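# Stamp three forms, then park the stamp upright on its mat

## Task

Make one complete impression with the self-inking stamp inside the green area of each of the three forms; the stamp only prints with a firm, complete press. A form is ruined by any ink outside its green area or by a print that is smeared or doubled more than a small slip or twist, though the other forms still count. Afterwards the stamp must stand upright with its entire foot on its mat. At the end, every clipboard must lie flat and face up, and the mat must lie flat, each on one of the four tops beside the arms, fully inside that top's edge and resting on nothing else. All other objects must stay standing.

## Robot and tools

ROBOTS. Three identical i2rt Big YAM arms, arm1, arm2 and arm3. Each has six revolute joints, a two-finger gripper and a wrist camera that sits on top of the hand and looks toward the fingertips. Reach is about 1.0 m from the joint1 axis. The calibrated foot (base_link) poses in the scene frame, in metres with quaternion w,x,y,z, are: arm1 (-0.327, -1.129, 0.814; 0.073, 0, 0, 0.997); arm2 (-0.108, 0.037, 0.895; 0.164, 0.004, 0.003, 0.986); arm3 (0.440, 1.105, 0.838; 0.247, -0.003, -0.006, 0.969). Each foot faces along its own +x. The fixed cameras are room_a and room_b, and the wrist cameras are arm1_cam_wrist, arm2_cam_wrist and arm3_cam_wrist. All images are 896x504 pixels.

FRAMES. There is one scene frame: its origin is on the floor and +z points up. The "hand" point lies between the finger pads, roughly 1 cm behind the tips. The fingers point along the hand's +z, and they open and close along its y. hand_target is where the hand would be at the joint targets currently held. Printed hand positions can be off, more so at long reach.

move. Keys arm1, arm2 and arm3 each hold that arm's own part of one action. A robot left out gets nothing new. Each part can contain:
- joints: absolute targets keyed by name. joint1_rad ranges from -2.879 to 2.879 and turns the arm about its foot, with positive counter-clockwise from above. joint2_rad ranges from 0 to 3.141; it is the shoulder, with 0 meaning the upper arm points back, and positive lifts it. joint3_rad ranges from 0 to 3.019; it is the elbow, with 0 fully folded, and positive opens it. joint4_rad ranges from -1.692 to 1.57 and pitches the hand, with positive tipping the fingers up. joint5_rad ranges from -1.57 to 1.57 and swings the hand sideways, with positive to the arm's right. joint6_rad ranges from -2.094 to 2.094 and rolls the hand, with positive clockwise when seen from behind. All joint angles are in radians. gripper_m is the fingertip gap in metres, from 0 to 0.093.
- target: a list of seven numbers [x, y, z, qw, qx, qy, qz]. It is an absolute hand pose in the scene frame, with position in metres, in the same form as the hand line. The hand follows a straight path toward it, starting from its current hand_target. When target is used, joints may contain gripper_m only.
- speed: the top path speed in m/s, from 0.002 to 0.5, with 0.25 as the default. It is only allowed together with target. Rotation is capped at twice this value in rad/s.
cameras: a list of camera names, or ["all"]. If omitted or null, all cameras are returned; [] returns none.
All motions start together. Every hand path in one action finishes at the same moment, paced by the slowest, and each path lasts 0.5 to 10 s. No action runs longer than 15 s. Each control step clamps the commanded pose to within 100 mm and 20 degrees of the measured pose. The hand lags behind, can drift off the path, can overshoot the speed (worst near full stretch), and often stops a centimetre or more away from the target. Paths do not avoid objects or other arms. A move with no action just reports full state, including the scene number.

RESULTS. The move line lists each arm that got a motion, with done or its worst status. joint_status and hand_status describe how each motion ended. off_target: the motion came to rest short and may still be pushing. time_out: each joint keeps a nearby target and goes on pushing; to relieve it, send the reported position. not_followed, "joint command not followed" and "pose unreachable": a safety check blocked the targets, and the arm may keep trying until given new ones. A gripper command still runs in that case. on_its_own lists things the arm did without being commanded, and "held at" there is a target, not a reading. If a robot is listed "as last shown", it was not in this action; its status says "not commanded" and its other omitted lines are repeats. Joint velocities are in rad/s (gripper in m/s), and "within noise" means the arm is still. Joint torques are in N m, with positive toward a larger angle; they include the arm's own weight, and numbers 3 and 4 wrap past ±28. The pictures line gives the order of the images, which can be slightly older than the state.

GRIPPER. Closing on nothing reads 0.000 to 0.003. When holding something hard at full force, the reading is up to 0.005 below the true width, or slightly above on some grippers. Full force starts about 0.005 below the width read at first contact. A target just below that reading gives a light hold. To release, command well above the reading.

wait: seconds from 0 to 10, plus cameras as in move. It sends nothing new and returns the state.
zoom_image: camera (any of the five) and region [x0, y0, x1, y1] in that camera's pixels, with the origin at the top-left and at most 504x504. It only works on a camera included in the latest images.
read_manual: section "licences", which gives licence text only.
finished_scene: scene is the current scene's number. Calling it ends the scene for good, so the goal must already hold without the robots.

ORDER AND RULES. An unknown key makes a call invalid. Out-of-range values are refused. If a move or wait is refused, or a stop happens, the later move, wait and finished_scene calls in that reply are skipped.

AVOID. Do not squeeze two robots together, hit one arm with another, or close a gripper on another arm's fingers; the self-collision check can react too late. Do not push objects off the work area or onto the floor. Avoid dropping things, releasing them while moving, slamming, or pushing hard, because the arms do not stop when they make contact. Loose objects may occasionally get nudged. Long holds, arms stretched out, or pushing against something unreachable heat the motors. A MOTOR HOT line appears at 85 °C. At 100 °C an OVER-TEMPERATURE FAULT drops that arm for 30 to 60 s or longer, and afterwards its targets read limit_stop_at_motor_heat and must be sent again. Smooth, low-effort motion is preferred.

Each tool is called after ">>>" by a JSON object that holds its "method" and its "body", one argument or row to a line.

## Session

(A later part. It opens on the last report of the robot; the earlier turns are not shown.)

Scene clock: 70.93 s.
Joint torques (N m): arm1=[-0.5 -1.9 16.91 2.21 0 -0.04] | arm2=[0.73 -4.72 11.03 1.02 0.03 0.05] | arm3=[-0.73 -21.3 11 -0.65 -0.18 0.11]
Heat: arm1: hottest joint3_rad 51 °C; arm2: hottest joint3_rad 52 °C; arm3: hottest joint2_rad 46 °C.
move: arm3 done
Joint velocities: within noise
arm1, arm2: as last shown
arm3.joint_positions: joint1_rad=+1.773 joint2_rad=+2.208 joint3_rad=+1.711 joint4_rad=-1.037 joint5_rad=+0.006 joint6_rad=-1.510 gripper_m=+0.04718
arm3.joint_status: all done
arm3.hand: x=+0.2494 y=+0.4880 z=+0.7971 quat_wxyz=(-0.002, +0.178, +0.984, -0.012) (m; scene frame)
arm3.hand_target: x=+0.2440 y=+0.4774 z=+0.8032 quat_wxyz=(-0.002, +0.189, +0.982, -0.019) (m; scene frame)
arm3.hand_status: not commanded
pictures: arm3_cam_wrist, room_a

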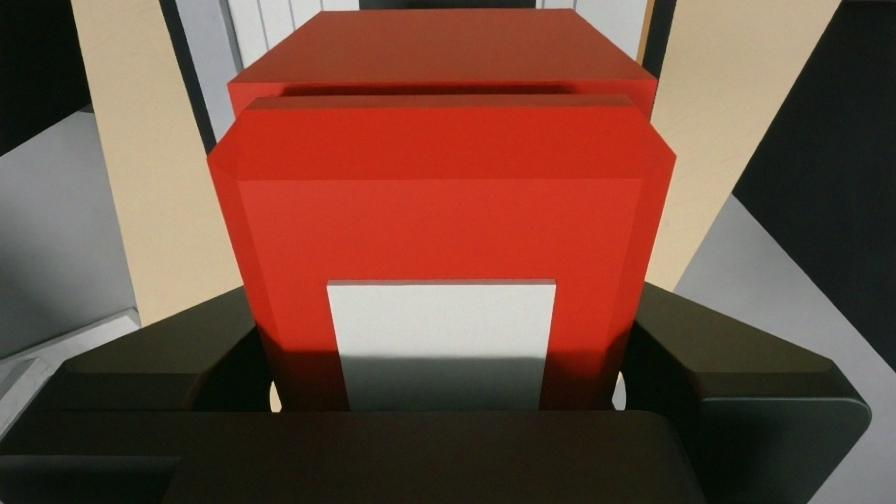

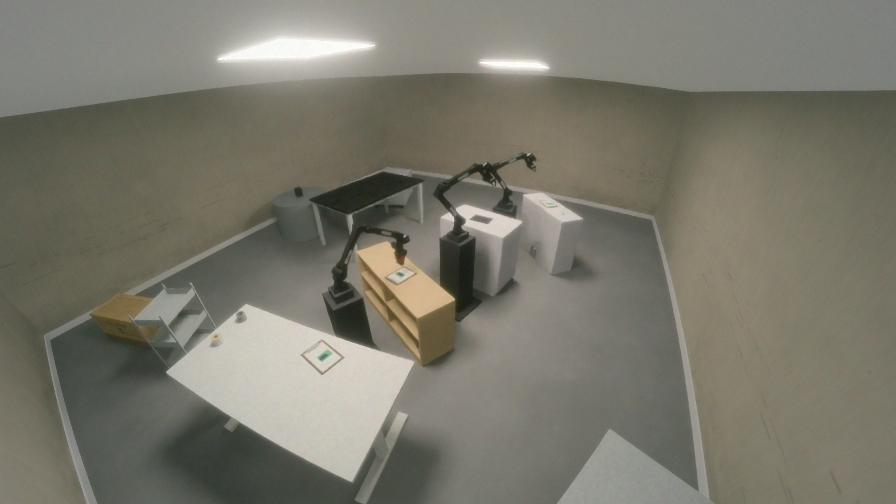

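>>> {"method": "move", "body": {
  "arm3": {"joints":{"joint1_rad":1.34,"joint6_rad":0}},
  "cameras": ["arm3_cam_wrist","room_a"]
}}

>>> {"method": "zoom_image", "body": {
  "camera": "room_a",
  "region": [340, 220, 460, 310]
}}

Scene clock: 73.37 s.
Joint torques (N m): arm1=[-0.38 -1.96 16.91 2.21 0 -0.04] | arm2=[0.15 -4.66 11.28 0.94 0.07 0.05] | arm3=[-0.67 -21.42 11.08 -0.58 -0.05 0.14]
Heat: arm1: hottest joint3_rad 51 °C; arm2: hottest joint3_rad 52 °C; arm3: hottest joint2_rad 46 °C.
move: arm3 done
Joint velocities: within noise
arm1, arm2: as last shown
arm3.joint_positions: joint1_rad=+1.347 joint2_rad=+2.208 joint3_rad=+1.711 joint4_rad=-1.037 joint5_rad=+0.004 joint6_rad=-0.021 gripper_m=+0.04727
arm3.joint_status: all done
arm3.hand: x=+0.0114 y=+0.6219 z=+0.7963 quat_wxyz=(+0.003, +0.907, +0.420, -0.011) (m; scene frame)
arm3.hand_target: x=+0.0002 y=+0.6162 z=+0.8024 quat_wxyz=(+0.006, +0.913, +0.408, -0.018) (m; scene frame)
arm3.hand_status: not commanded
pictures: arm3_cam_wrist, room_a

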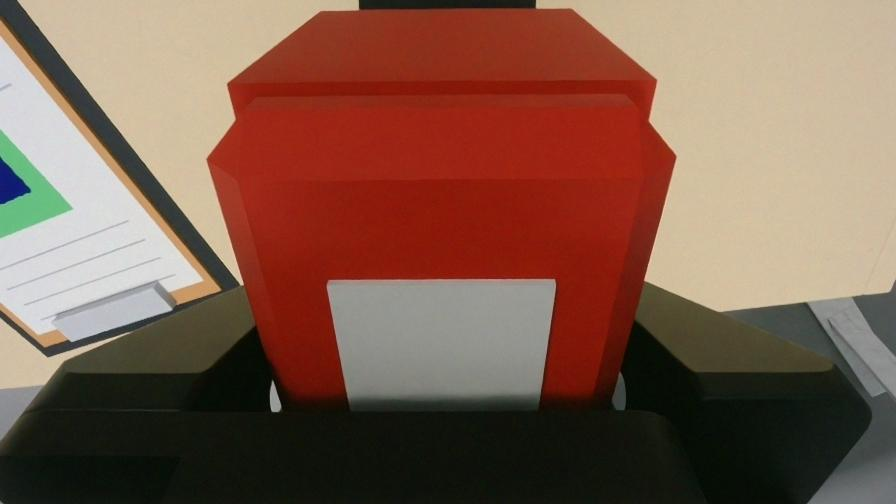

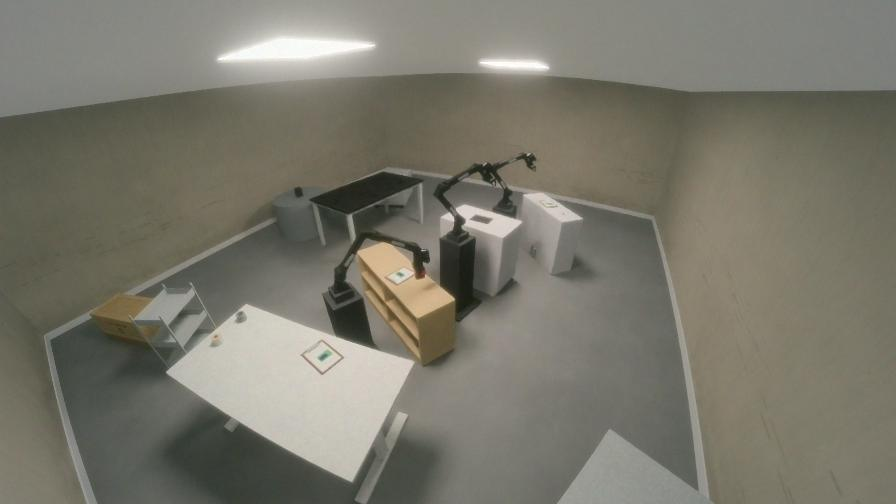

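Scaled by 4.200 from the camera's 896x504 image, which has a finer 1280x720 frame.

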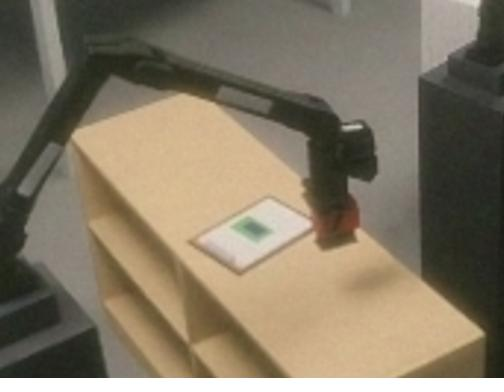

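>>> {"method": "move", "body": {
  "arm3": {"joints":{"joint2_rad":2.39,"joint3_rad":1.74,"joint4_rad":-0.835}},
  "cameras": ["arm3_cam_wrist"]
}}

>>> {"method": "move", "body": {
  "arm3": {"joints":{"joint2_rad":2.425,"joint3_rad":1.735,"joint4_rad":-0.81}},
  "cameras": ["arm3_cam_wrist"]
}}

Scene clock: 74.87 s.
Joint torques (N m): arm1=[-0.44 -1.9 16.92 2.19 0 -0.04] | arm2=[1.03 -4.37 11.11 0.85 0.07 0.09] | arm3=[-0.56 -23.82 9.07 0.57 -0.07 0.13]
Heat: arm1: hottest joint3_rad 51 °C; arm2: hottest joint3_rad 52 °C; arm3: hottest joint2_rad 46 °C.
move: arm3 done
Joint velocities: within noise
arm1, arm2: as last shown
arm3.joint_positions: joint1_rad=+1.347 joint2_rad=+2.399 joint3_rad=+1.711 joint4_rad=-0.849 joint5_rad=+0.003 joint6_rad=-0.021 gripper_m=+0.04727
arm3.joint_status: all done
arm3.hand: x=+0.0101 y=+0.6201 z=+0.6780 quat_wxyz=(+0.003, +0.907, +0.420, -0.010) (m; scene frame)
arm3.hand_target: x=-0.0065 y=+0.6082 z=+0.6928 quat_wxyz=(+0.013, +0.912, +0.408, -0.033) (m; scene frame)
arm3.hand_status: not commanded
pictures: arm3_cam_wrist

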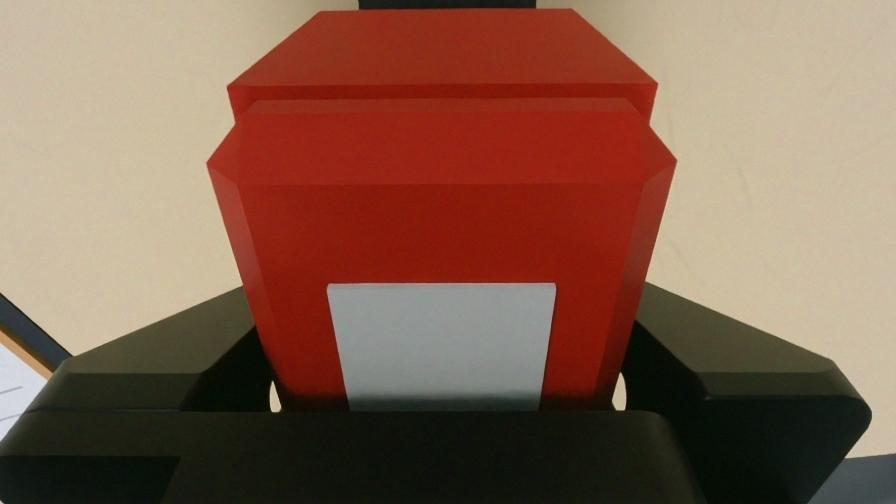

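Scene clock: 75.80 s.
Joint torques (N m): arm1=[-0.32 -1.85 16.92 2.19 0 -0.04] | arm2=[0.62 -4.25 10.91 0.95 0.06 0.09] | arm3=[-1.14 -21.77 8.75 0.68 -0.04 0.1]
Heat: arm1: hottest joint3_rad 51 °C; arm2: hottest joint3_rad 52 °C; arm3: hottest joint2_rad 46 °C.
move: arm3 done
Joint velocities: within noise
arm1, arm2: as last shown
arm3.joint_positions: joint1_rad=+1.347 joint2_rad=+2.410 joint3_rad=+1.711 joint4_rad=-0.826 joint5_rad=+0.003 joint6_rad=-0.021 gripper_m=+0.04727
arm3.joint_status: all done
arm3.hand: x=+0.0085 y=+0.6183 z=+0.6713 quat_wxyz=(+0.005, +0.907, +0.420, -0.016) (m; scene frame)
arm3.hand_target: x=-0.0023 y=+0.6128 z=+0.6693 quat_wxyz=(+0.010, +0.912, +0.408, -0.027) (m; scene frame)
arm3.hand_status: not commanded
pictures: arm3_cam_wrist

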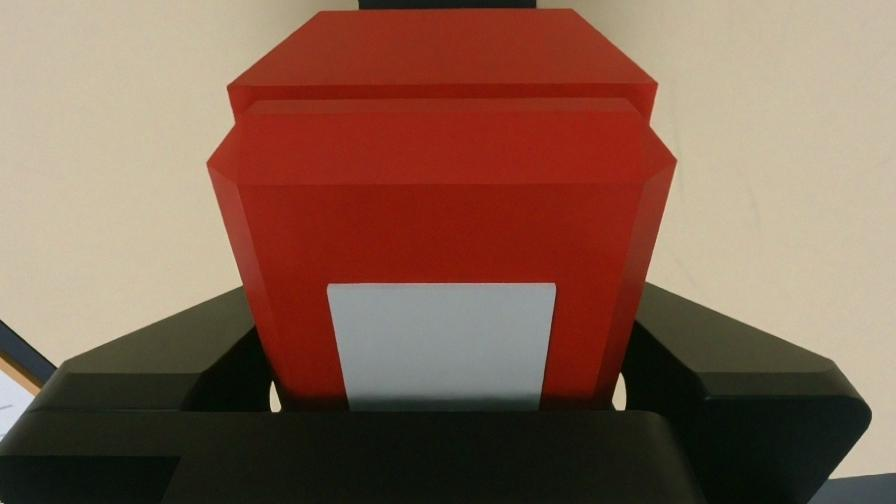

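>>> {"method": "move", "body": {
  "arm3": {"joints":{"gripper_m":0.058}},
  "cameras": ["arm3_cam_wrist"]
}}

>>> {"method": "move", "body": {
  "arm3": {"joints":{"gripper_m":0.093}},
  "cameras": ["arm3_cam_wrist"]
}}

Scene clock: 76.50 s.
Joint torques (N m): arm1=[-0.38 -1.9 16.91 2.24 0 -0.04] | arm2=[0.73 -3.66 11.03 0.91 0.01 0.08] | arm3=[-1.08 -22.18 8.69 0.64 -0.05 0.11]
Heat: arm1: hottest joint3_rad 51 °C; arm2: hottest joint3_rad 52 °C; arm3: hottest joint2_rad 46 °C.
move: arm3 done
Joint velocities: within noise
arm1: as last shown
arm2.joint_positions: joint1_rad=+1.190 joint2_rad=+0.903 joint3_rad=+1.308 joint4_rad=-1.228 joint5_rad=-0.011 joint6_rad=-0.018 gripper_m=+0.09398
arm2.joint_status: not commanded
arm2.hand: x=-0.3369 y=-0.2336 z=+1.3384 quat_wxyz=(+0.154, +0.840, +0.398, -0.336) (m; scene frame)
arm2.hand_target: x=-0.3315 y=-0.2327 z=+1.3576 quat_wxyz=(+0.163, +0.837, +0.393, -0.344) (m; scene frame)
arm2.hand_status: not commanded
arm3.joint_positions: joint1_rad=+1.347 joint2_rad=+2.410 joint3_rad=+1.711 joint4_rad=-0.824 joint5_rad=+0.003 joint6_rad=-0.021 gripper_m=+0.05789
arm3.joint_status: all done
arm3.hand: x=+0.0083 y=+0.6180 z=+0.6713 quat_wxyz=(+0.006, +0.907, +0.420, -0.016) (m; scene frame)
arm3.hand_target: x=-0.0023 y=+0.6128 z=+0.6693 quat_wxyz=(+0.010, +0.912, +0.408, -0.027) (m; scene frame)
arm3.hand_status: not commanded
pictures: arm3_cam_wrist

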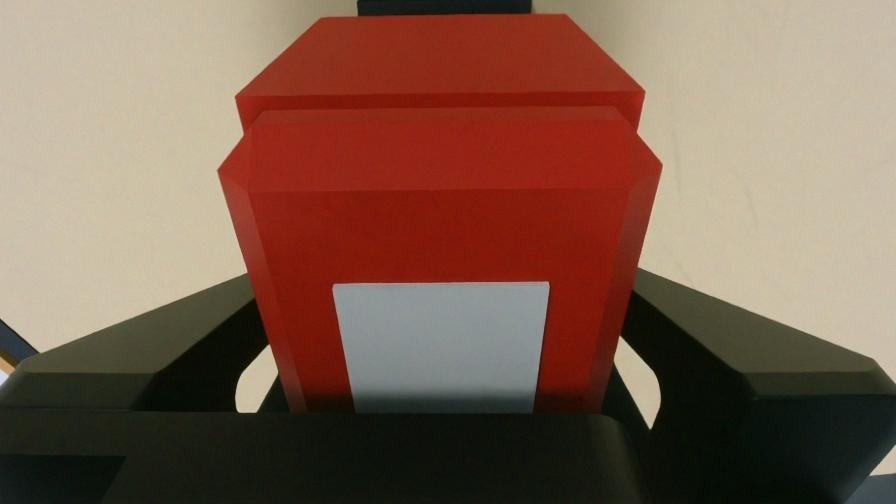

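Scene clock: 77.17 s.
Joint torques (N m): arm1=[-0.32 -1.96 16.92 2.21 0 -0.04] | arm2=[0.73 -4.19 11.22 0.87 0.05 0.1] | arm3=[-1.08 -21.95 8.76 0.7 -0.07 0.11]
Heat: arm1: hottest joint3_rad 51 °C; arm2: hottest joint3_rad 52 °C; arm3: hottest joint2_rad 46 °C.
move: arm3 done
Joint velocities: within noise
arm1, arm2: as last shown
arm3.joint_positions: joint1_rad=+1.347 joint2_rad=+2.410 joint3_rad=+1.711 joint4_rad=-0.824 joint5_rad=+0.003 joint6_rad=-0.021 gripper_m=+0.09283
arm3.joint_status: all done
arm3.hand: x=+0.0083 y=+0.6180 z=+0.6713 quat_wxyz=(+0.006, +0.907, +0.420, -0.016) (m; scene frame)
arm3.hand_target: x=-0.0023 y=+0.6128 z=+0.6693 quat_wxyz=(+0.010, +0.912, +0.408, -0.027) (m; scene frame)
arm3.hand_status: not commanded
pictures: arm3_cam_wrist

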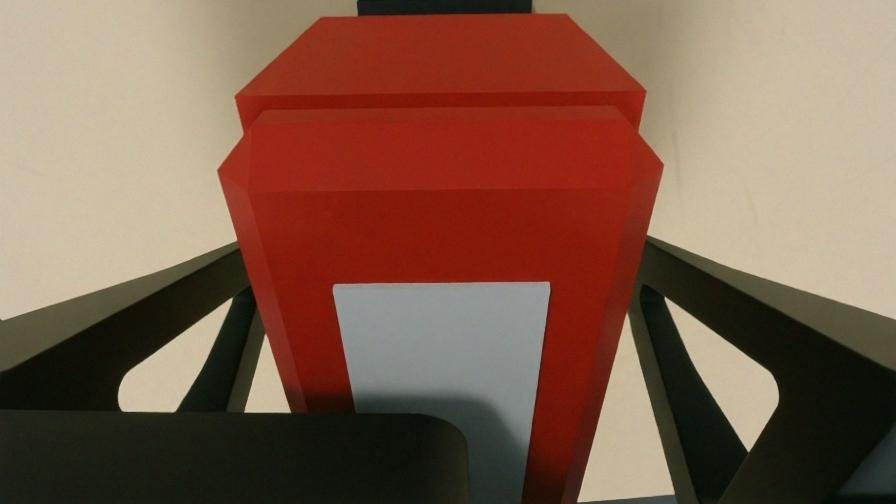

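>>> {"method": "move", "body": {
  "arm3": {"target":[0.008,0.618,0.83,0.006,0.907,0.42,-0.016],"speed":0.15},
  "cameras": ["arm3_cam_wrist"]
}}

>>> {"method": "move", "body": {
  "arm3": {"joints":{"joint1_rad":-0.3,"joint2_rad":1.0,"joint3_rad":1.3,"joint4_rad":-1.0}},
  "cameras": ["room_a"]
}}

>>> {"method": "move", "body": {
  "arm2": {"joints":{"joint1_rad":-1.74,"joint2_rad":0.95,"joint3_rad":1.35,"joint4_rad":-1.2}},
  "cameras": ["arm2_cam_wrist","room_a"]
}}

Scene clock: 79.13 s.
Joint torques (N m): arm1=[-0.5 -1.9 16.92 2.22 0 -0.04] | arm2=[0.73 -4.37 10.95 0.99 0.06 0.09] | arm3=[-0.56 -21.89 10.58 -0.55 -0.08 -0.06]
Heat: arm1: hottest joint3_rad 51 °C; arm2: hottest joint3_rad 52 °C; arm3: hottest joint2_rad 47 °C.
move: arm3 off_target
Joint velocities: within noise
arm1, arm2: as last shown
arm3.joint_positions: joint1_rad=+1.347 joint2_rad=+2.172 joint3_rad=+1.711 joint4_rad=-1.080 joint5_rad=+0.003 joint6_rad=-0.021 gripper_m=+0.09290
arm3.joint_status: not commanded
arm3.hand: x=+0.0148 y=+0.6254 z=+0.8183 quat_wxyz=(+0.002, +0.907, +0.420, -0.008) (m; scene frame)
arm3.hand_target: x=+0.0081 y=+0.6181 z=+0.8300 quat_wxyz=(+0.006, +0.907, +0.420, -0.016) (m; scene frame)
arm3.hand_status: off_target (0.015 m and 1.1 deg from the pose sent, 0.159 m and 0.1 deg at the start)
pictures: arm3_cam_wrist

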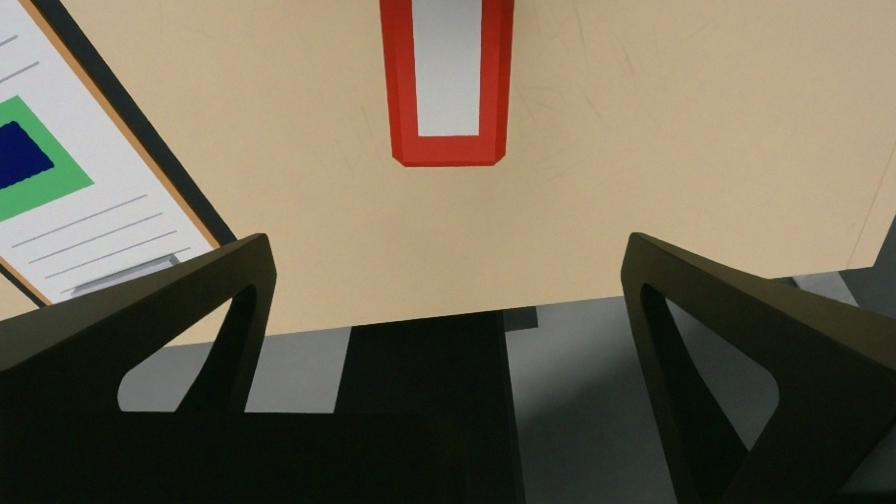

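Scene clock: 81.10 s.
Joint torques (N m): arm1=[-0.44 -1.9 16.92 2.21 0 -0.04] | arm2=[1.03 -4.66 11.06 1.07 0.02 0.09] | arm3=[-1.26 -6.01 9.1 1.8 -0.09 -0.07]
Heat: arm1: hottest joint3_rad 51 °C; arm2: hottest joint3_rad 53 °C; arm3: hottest joint2_rad 47 °C.
move: arm3 done
Joint velocities: within noise
arm1.joint_positions: joint1_rad=+0.790 joint2_rad=+0.898 joint3_rad=+1.251 joint4_rad=-1.226 joint5_rad=+0.003 joint6_rad=-0.009 gripper_m=+0.09397
arm1.joint_status: not commanded
arm1.hand: x=-0.6123 y=-1.3410 z=+1.2266 quat_wxyz=(+0.106, +0.890, +0.301, -0.325) (m; scene frame)
arm1.hand_target: x=-0.6159 y=-1.3485 z=+1.2555 quat_wxyz=(+0.120, +0.878, +0.297, -0.356) (m; scene frame)
arm1.hand_status: not commanded
arm2: as last shown
arm3.joint_positions: joint1_rad=-0.291 joint2_rad=+0.998 joint3_rad=+1.314 joint4_rad=-1.005 joint5_rad=+0.001 joint6_rad=-0.010 gripper_m=+0.09292
arm3.joint_status: all done
arm3.hand: x=+0.1365 y=+1.4044 z=+1.2867 quat_wxyz=(-0.172, +0.837, -0.342, -0.391) (m; scene frame)
arm3.hand_target: x=+0.1388 y=+1.4075 z=+1.2786 quat_wxyz=(-0.171, +0.838, -0.346, -0.385) (m; scene frame)
arm3.hand_status: not commanded
pictures: room_a

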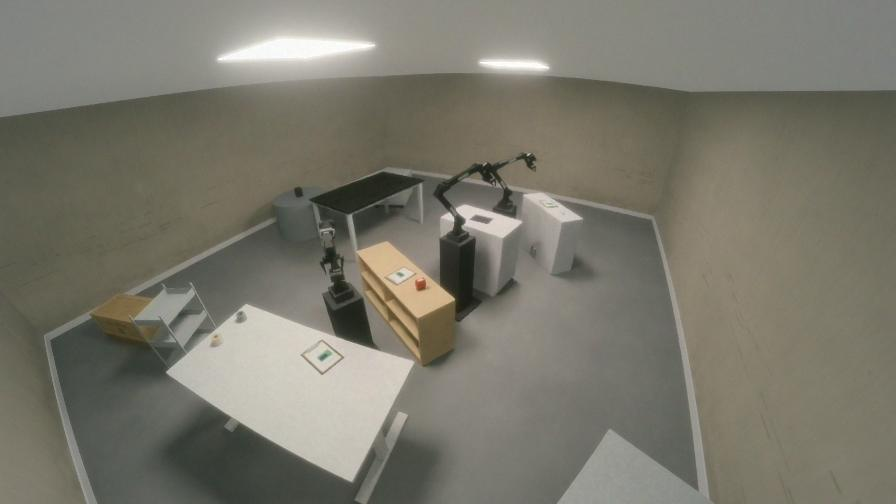

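Scene clock: 83.53 s.
Joint torques (N m): arm1=[-0.44 -1.9 16.92 2.22 0 -0.04] | arm2=[-0.38 -5.71 11.32 2.3 -0.07 0.04] | arm3=[-1.14 -6.24 9.1 1.91 -0.09 -0.08]
Heat: arm1: hottest joint3_rad 52 °C; arm2: hottest joint3_rad 53 °C; arm3: hottest joint2_rad 46 °C.
move: arm2 done
Joint velocities: within noise
arm1: as last shown
arm2.joint_positions: joint1_rad=-1.730 joint2_rad=+0.956 joint3_rad=+1.308 joint4_rad=-1.214 joint5_rad=+0.002 joint6_rad=-0.005 gripper_m=+0.09400
arm2.joint_status: all done
arm2.hand: x=+0.0736 y=+0.3722 z=+1.3152 quat_wxyz=(-0.293, +0.485, -0.805, -0.177) (m; scene frame)
arm2.hand_target: x=+0.0783 y=+0.3729 z=+1.3417 quat_wxyz=(-0.317, +0.469, -0.801, -0.194) (m; scene frame)
arm2.hand_status: not commanded
arm3.joint_positions: joint1_rad=-0.291 joint2_rad=+0.998 joint3_rad=+1.314 joint4_rad=-1.005 joint5_rad=-0.003 joint6_rad=-0.010 gripper_m=+0.09292
arm3.joint_status: not commanded
arm3.hand: x=+0.1359 y=+1.4039 z=+1.2867 quat_wxyz=(-0.171, +0.837, -0.341, -0.392) (m; scene frame)
arm3.hand_target: x=+0.1383 y=+1.4070 z=+1.2786 quat_wxyz=(-0.170, +0.838, -0.346, -0.386) (m; scene frame)
arm3.hand_status: not commanded
pictures: arm2_cam_wrist, room_a

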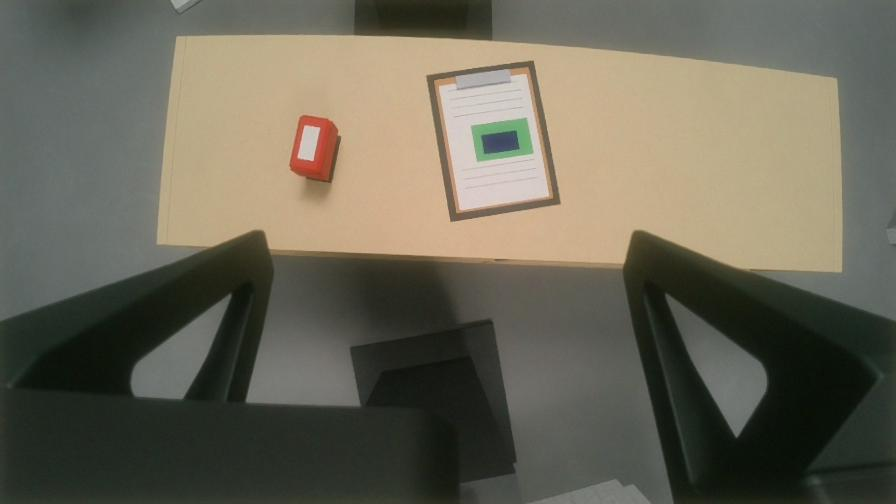

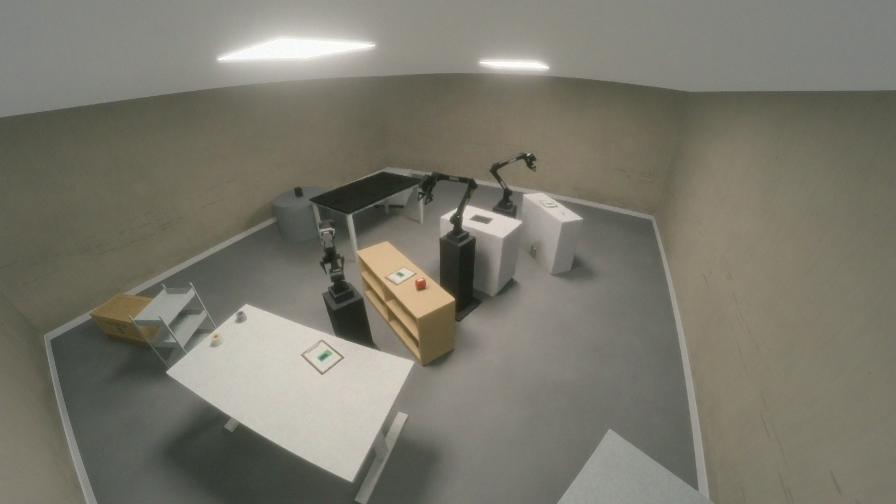

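>>> {"method": "move", "body": {
  "arm2": {"joints":{"joint1_rad":-1.405,"joint2_rad":2.09,"joint3_rad":1.545,"joint4_rad":-0.96,"joint6_rad":0.5,"gripper_m":0.093}},
  "cameras": ["arm2_cam_wrist"]
}}

Scene clock: 85.57 s.
Joint torques (N m): arm1=[-0.44 -1.85 16.91 2.22 0 -0.03] | arm2=[-0.32 -22.48 7.08 0.92 0.07 0.07] | arm3=[-1.44 -6.01 9.02 1.78 -0.09 -0.06]
Heat: arm1: hottest joint3_rad 52 °C; arm2: hottest joint3_rad 53 °C; arm3: hottest joint2_rad 46 °C.
move: arm2 done
Joint velocities: within noise
arm1, arm3: as last shown
arm2.joint_positions: joint1_rad=-1.404 joint2_rad=+2.084 joint3_rad=+1.533 joint4_rad=-0.971 joint5_rad=-0.010 joint6_rad=+0.470 gripper_m=+0.09307
arm2.joint_status: all done
arm2.hand: x=-0.0118 y=+0.6339 z=+0.8727 quat_wxyz=(-0.005, +0.452, -0.892, -0.023) (m; scene frame)
arm2.hand_target: x=-0.0104 y=+0.6408 z=+0.8733 quat_wxyz=(-0.010, +0.443, -0.896, -0.030) (m; scene frame)
arm2.hand_status: not commanded
pictures: arm2_cam_wrist

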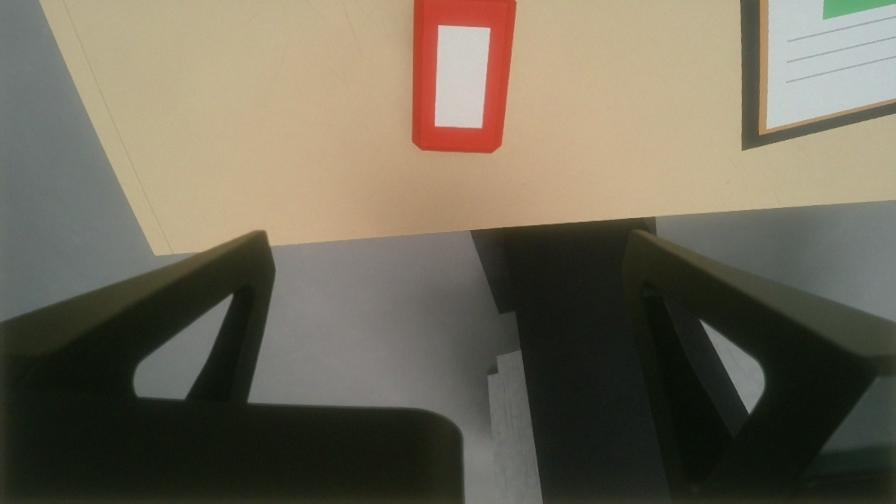

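>>> {"method": "move", "body": {
  "arm2": {"joints":{"joint2_rad":2.29,"joint3_rad":1.545,"joint4_rad":-0.79,"joint6_rad":0.56}},
  "cameras": ["arm2_cam_wrist"]
}}

Scene clock: 87.37 s.
Joint torques (N m): arm1=[-0.44 -1.9 16.91 2.21 0 -0.04] | arm2=[-0.44 -24 6.31 1.39 0.05 0.13] | arm3=[-1.14 -6.12 9.13 1.78 -0.08 -0.07]
Heat: arm1: hottest joint3_rad 52 °C; arm2: hottest joint3_rad 52 °C; arm3: hottest joint2_rad 46 °C.
move: arm2 done
Joint velocities: within noise
arm1, arm3: as last shown
arm2.joint_positions: joint1_rad=-1.404 joint2_rad=+2.291 joint3_rad=+1.533 joint4_rad=-0.806 joint5_rad=-0.010 joint6_rad=+0.541 gripper_m=+0.09307
arm2.joint_status: all done
arm2.hand: x=-0.0134 y=+0.6306 z=+0.7532 quat_wxyz=(+0.008, +0.420, -0.907, -0.005) (m; scene frame)
arm2.hand_target: x=-0.0115 y=+0.6405 z=+0.7568 quat_wxyz=(+0.000, +0.411, -0.911, -0.017) (m; scene frame)
arm2.hand_status: not commanded
pictures: arm2_cam_wrist

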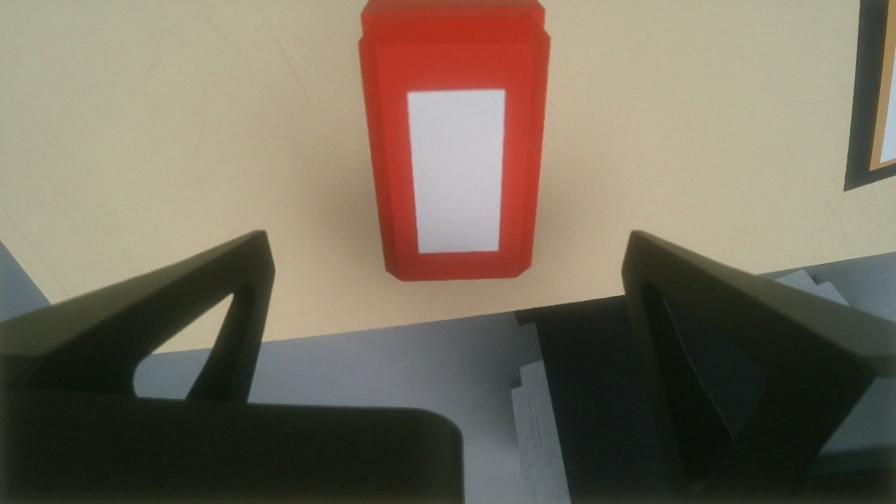

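>>> {"method": "move", "body": {
  "arm2": {"joints":{"joint2_rad":2.438,"joint3_rad":1.59,"joint4_rad":-0.684}},
  "cameras": ["arm2_cam_wrist"]
}}

Scene clock: 88.70 s.
Joint torques (N m): arm1=[-0.44 -1.96 16.92 2.21 0 -0.04] | arm2=[0.21 -24.18 5.81 1.13 0.07 0.09] | arm3=[-1.32 -6.12 9.1 1.87 -0.07 -0.05]
Heat: arm1: hottest joint3_rad 52 °C; arm2: hottest joint3_rad 52 °C; arm3: hottest joint2_rad 46 °C.
move: arm2 done
Joint velocities: within noise
arm1: as last shown
arm2.joint_positions: joint1_rad=-1.404 joint2_rad=+2.431 joint3_rad=+1.573 joint4_rad=-0.701 joint5_rad=-0.010 joint6_rad=+0.542 gripper_m=+0.09307
arm2.joint_status: all done
arm2.hand: x=-0.0134 y=+0.6344 z=+0.6824 quat_wxyz=(+0.006, +0.419, -0.908, -0.008) (m; scene frame)
arm2.hand_target: x=-0.0115 y=+0.6449 z=+0.6824 quat_wxyz=(-0.001, +0.411, -0.911, -0.019) (m; scene frame)
arm2.hand_status: not commanded
arm3.joint_positions: joint1_rad=-0.291 joint2_rad=+0.998 joint3_rad=+1.314 joint4_rad=-1.005 joint5_rad=-0.005 joint6_rad=-0.010 gripper_m=+0.09292
arm3.joint_status: not commanded
arm3.hand: x=+0.1357 y=+1.4037 z=+1.2867 quat_wxyz=(-0.170, +0.838, -0.341, -0.392) (m; scene frame)
arm3.hand_target: x=+0.1381 y=+1.4068 z=+1.2786 quat_wxyz=(-0.169, +0.839, -0.345, -0.386) (m; scene frame)
arm3.hand_status: not commanded
pictures: arm2_cam_wrist

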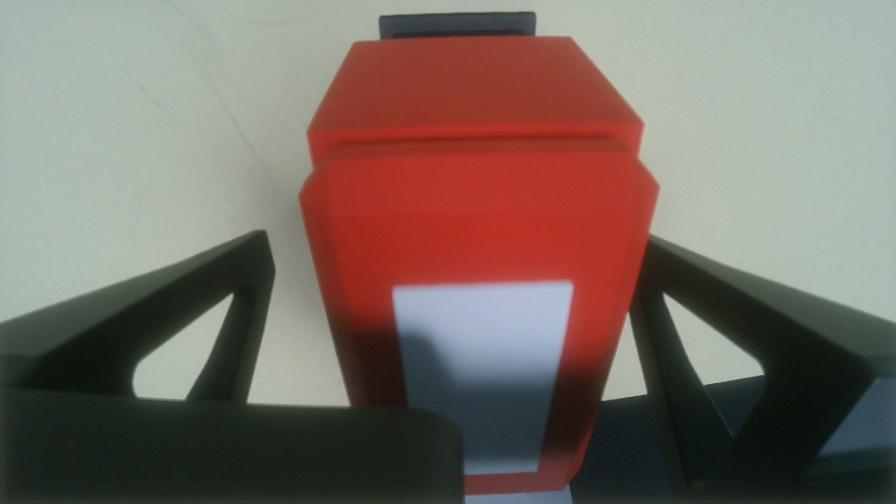

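>>> {"method": "move", "body": {
  "arm2": {"joints":{"joint1_rad":-1.42,"joint2_rad":2.468,"joint3_rad":1.605,"joint4_rad":-0.668}},
  "cameras": ["arm2_cam_wrist"]
}}

Scene clock: 89.70 s.
Joint torques (N m): arm1=[-0.44 -1.96 16.92 2.19 0 -0.04] | arm2=[0.03 -22.07 7.13 1.03 0.02 0.07] | arm3=[-0.97 -6.24 8.99 1.88 -0.08 -0.06]
Heat: arm1: hottest joint3_rad 52 °C; arm2: hottest joint3_rad 51 °C; arm3: hottest joint2_rad 46 °C.
move: arm2 done
Joint velocities: within noise
arm1, arm3: as last shown
arm2.joint_positions: joint1_rad=-1.410 joint2_rad=+2.435 joint3_rad=+1.573 joint4_rad=-0.685 joint5_rad=-0.010 joint6_rad=+0.542 gripper_m=+0.09307
arm2.joint_status: all done
arm2.hand: x=-0.0095 y=+0.6358 z=+0.6795 quat_wxyz=(+0.003, +0.417, -0.909, -0.012) (m; scene frame)
arm2.hand_target: x=-0.0023 y=+0.6447 z=+0.6684 quat_wxyz=(-0.001, +0.404, -0.914, -0.019) (m; scene frame)
arm2.hand_status: not commanded
pictures: arm2_cam_wrist

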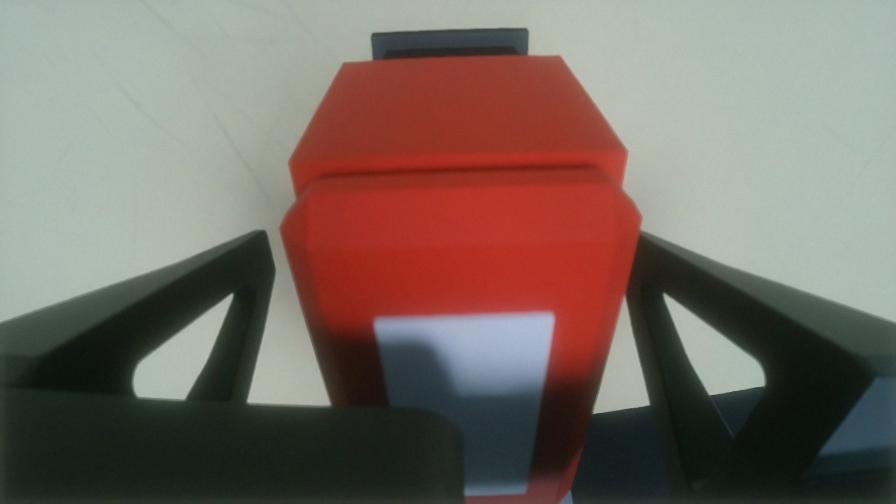

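>>> {"method": "move", "body": {
  "arm2": {"joints":{"joint2_rad":2.49,"joint3_rad":1.58,"joint4_rad":-0.665}},
  "cameras": ["arm2_cam_wrist"]
}}

Scene clock: 90.63 s.
Joint torques (N m): arm1=[-0.44 -1.96 16.92 2.24 0 -0.04] | arm2=[-0.44 -22.01 4.89 1.1 0.05 0.1] | arm3=[-1.32 -6.07 9.1 1.89 -0.1 -0.05]
Heat: arm1: hottest joint3_rad 52 °C; arm2: hottest joint3_rad 51 °C; arm3: hottest joint2_rad 46 °C.
move: arm2 done
Joint velocities: within noise
arm1, arm3: as last shown
arm2.joint_positions: joint1_rad=-1.410 joint2_rad=+2.463 joint3_rad=+1.573 joint4_rad=-0.681 joint5_rad=-0.010 joint6_rad=+0.542 gripper_m=+0.09307
arm2.joint_status: all done
arm2.hand: x=-0.0111 y=+0.6274 z=+0.6636 quat_wxyz=(+0.009, +0.417, -0.909, -0.003) (m; scene frame)
arm2.hand_target: x=-0.0061 y=+0.6245 z=+0.6496 quat_wxyz=(+0.011, +0.404, -0.915, -0.001) (m; scene frame)
arm2.hand_status: not commanded
pictures: arm2_cam_wrist

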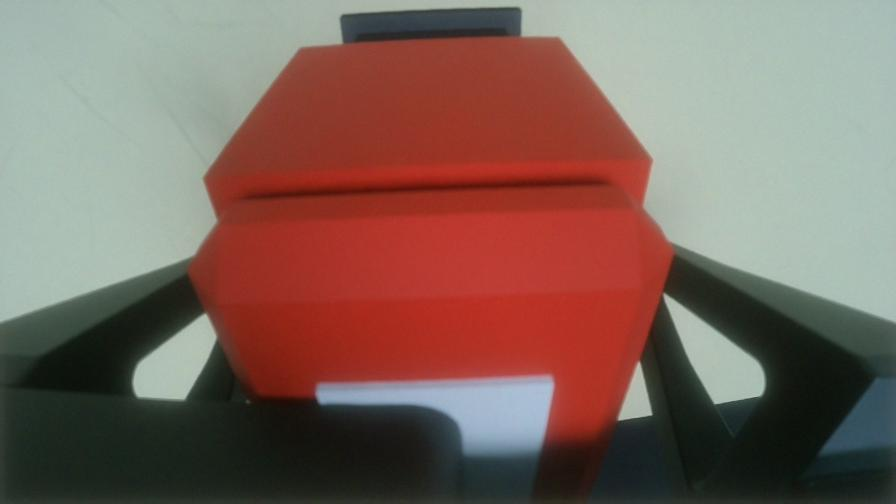

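>>> {"method": "move", "body": {
  "arm2": {"joints":{"joint1_rad":-1.395,"joint2_rad":2.46,"joint3_rad":1.54,"joint4_rad":-0.645}},
  "cameras": ["arm2_cam_wrist"]
}}

Scene clock: 91.63 s.
Joint torques (N m): arm1=[-0.5 -1.96 16.92 2.22 0 -0.04] | arm2=[1.49 -23.59 3.73 1.21 0.09 0.1] | arm3=[-1.55 -6.12 9.11 1.88 -0.08 -0.07]
Heat: arm1: hottest joint3_rad 52 °C; arm2: hottest joint3_rad 51 °C; arm3: hottest joint2_rad 46 °C.
move: arm2 done
Joint velocities: within noise
arm1, arm3: as last shown
arm2.joint_positions: joint1_rad=-1.406 joint2_rad=+2.456 joint3_rad=+1.550 joint4_rad=-0.661 joint5_rad=-0.010 joint6_rad=+0.542 gripper_m=+0.09307
arm2.joint_status: all done
arm2.hand: x=-0.0143 y=+0.6231 z=+0.6624 quat_wxyz=(+0.008, +0.419, -0.908, -0.005) (m; scene frame)
arm2.hand_target: x=-0.0215 y=+0.6205 z=+0.6577 quat_wxyz=(+0.008, +0.416, -0.909, -0.005) (m; scene frame)
arm2.hand_status: not commanded
pictures: arm2_cam_wrist

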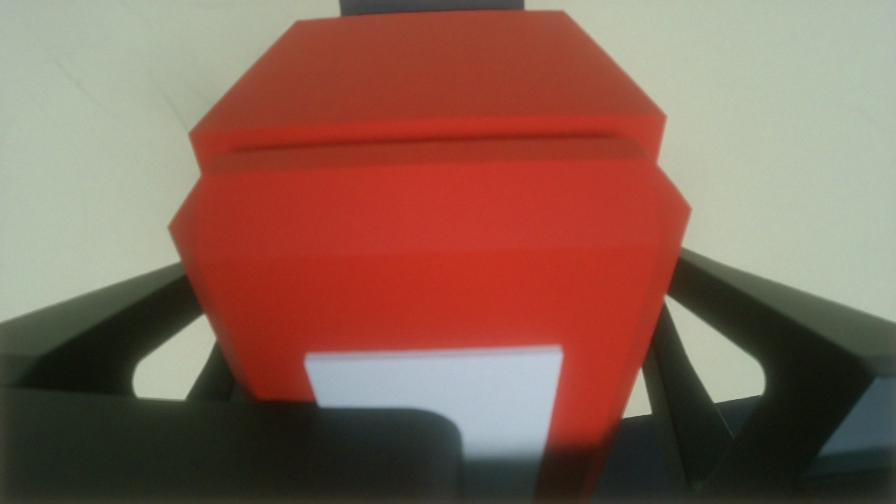

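>>> {"method": "move", "body": {
  "arm2": {"joints":{"gripper_m":0.036}},
  "cameras": ["arm2_cam_wrist"]
}}

Scene clock: 92.37 s.
Joint torques (N m): arm1=[-0.44 -1.9 16.94 2.21 -0.01 -0.04] | arm2=[0.38 -22.83 3.9 1.13 0.06 0.1] | arm3=[-1.49 -6.24 9.07 1.89 -0.07 -0.06]
Heat: arm1: hottest joint3_rad 52 °C; arm2: hottest joint3_rad 51 °C; arm3: hottest joint2_rad 46 °C.
move: arm2 off_target
Joint velocities: within noise
arm1.joint_positions: joint1_rad=+0.790 joint2_rad=+0.898 joint3_rad=+1.251 joint4_rad=-1.226 joint5_rad=+0.003 joint6_rad=-0.009 gripper_m=+0.09397
arm1.joint_status: not commanded
arm1.hand: x=-0.6123 y=-1.3410 z=+1.2266 quat_wxyz=(+0.106, +0.890, +0.301, -0.325) (m; scene frame)
arm1.hand_target: x=-0.6159 y=-1.3485 z=+1.2555 quat_wxyz=(+0.120, +0.878, +0.297, -0.356) (m; scene frame)
arm1.hand_status: not commanded
arm2.joint_positions: joint1_rad=-1.404 joint2_rad=+2.454 joint3_rad=+1.548 joint4_rad=-0.659 joint5_rad=-0.010 joint6_rad=+0.542 gripper_m=+0.04601
arm2.joint_status: gripper_m off_target (ended at +0.04604, target +0.03600)
arm2.hand: x=-0.0159 y=+0.6232 z=+0.6630 quat_wxyz=(+0.008, +0.420, -0.908, -0.005) (m; scene frame)
arm2.hand_target: x=-0.0215 y=+0.6207 z=+0.6577 quat_wxyz=(+0.008, +0.416, -0.909, -0.005) (m; scene frame)
arm2.hand_status: not commanded
arm3: as last shown
pictures: arm2_cam_wrist

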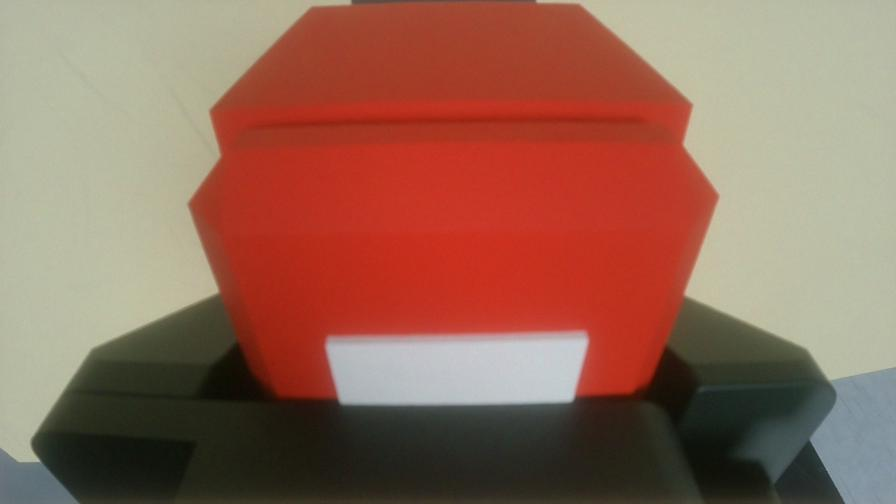

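>>> {"method": "move", "body": {
  "arm2": {"joints":{"joint2_rad":2.25,"joint3_rad":1.58,"joint4_rad":-0.87}},
  "arm1": {"joints":{"joint1_rad":-1.744,"joint2_rad":1.1,"joint3_rad":1.35,"joint4_rad":-1.2}},
  "cameras": ["arm1_cam_wrist","arm2_cam_wrist"]
}}

Scene clock: 95.20 s.
Joint torques (N m): arm1=[-1.32 -6.77 15.65 1.61 -0.02 -0.04] | arm2=[0.38 -22.95 6.99 -0.02 0.04 0.09] | arm3=[-1.03 -6.07 9.09 1.92 -0.08 -0.06]
Heat: arm1: hottest joint3_rad 52 °C; arm2: hottest joint3_rad 50 °C; arm3: hottest joint2_rad 46 °C.
move: arm1 done; arm2 done
Joint velocities: within noise
arm1.joint_positions: joint1_rad=-1.738 joint2_rad=+1.109 joint3_rad=+1.317 joint4_rad=-1.214 joint5_rad=+0.015 joint6_rad=+0.003 gripper_m=+0.09398
arm1.joint_status: all done
arm1.hand: x=-0.1953 y=-0.7305 z=+1.1848 quat_wxyz=(-0.229, +0.562, -0.779, -0.158) (m; scene frame)
arm1.hand_target: x=-0.1918 y=-0.7271 z=+1.2073 quat_wxyz=(-0.250, +0.551, -0.776, -0.175) (m; scene frame)
arm1.hand_status: not commanded
arm2.joint_positions: joint1_rad=-1.404 joint2_rad=+2.232 joint3_rad=+1.563 joint4_rad=-0.854 joint5_rad=-0.010 joint6_rad=+0.542 gripper_m=+0.04601
arm2.joint_status: all done
arm2.hand: x=-0.0106 y=+0.6484 z=+0.7963 quat_wxyz=(-0.004, +0.420, -0.907, -0.023) (m; scene frame)
arm2.hand_target: x=-0.0159 y=+0.6494 z=+0.7905 quat_wxyz=(+0.001, +0.416, -0.909, -0.016) (m; scene frame)
arm2.hand_status: not commanded
arm3: as last shown
pictures: arm1_cam_wrist, arm2_cam_wrist

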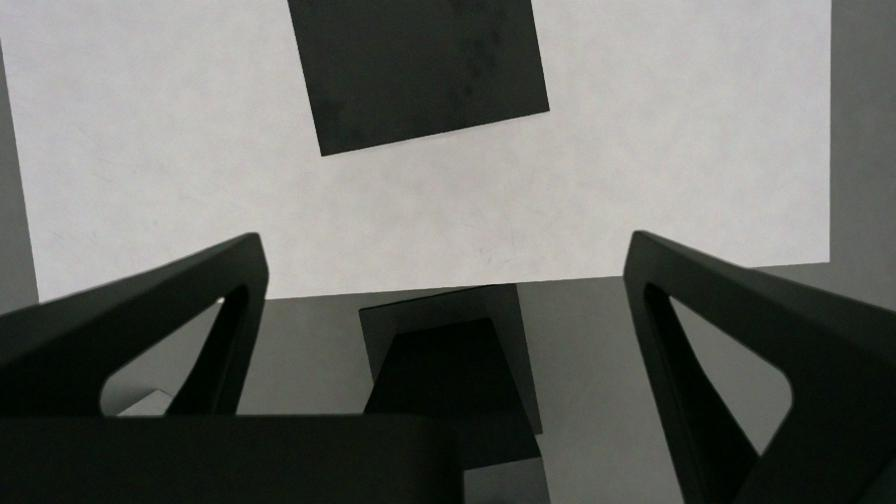

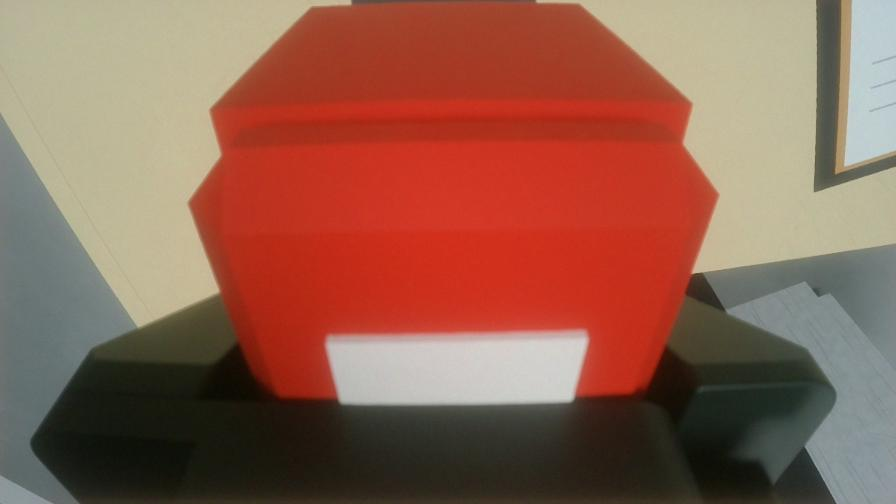

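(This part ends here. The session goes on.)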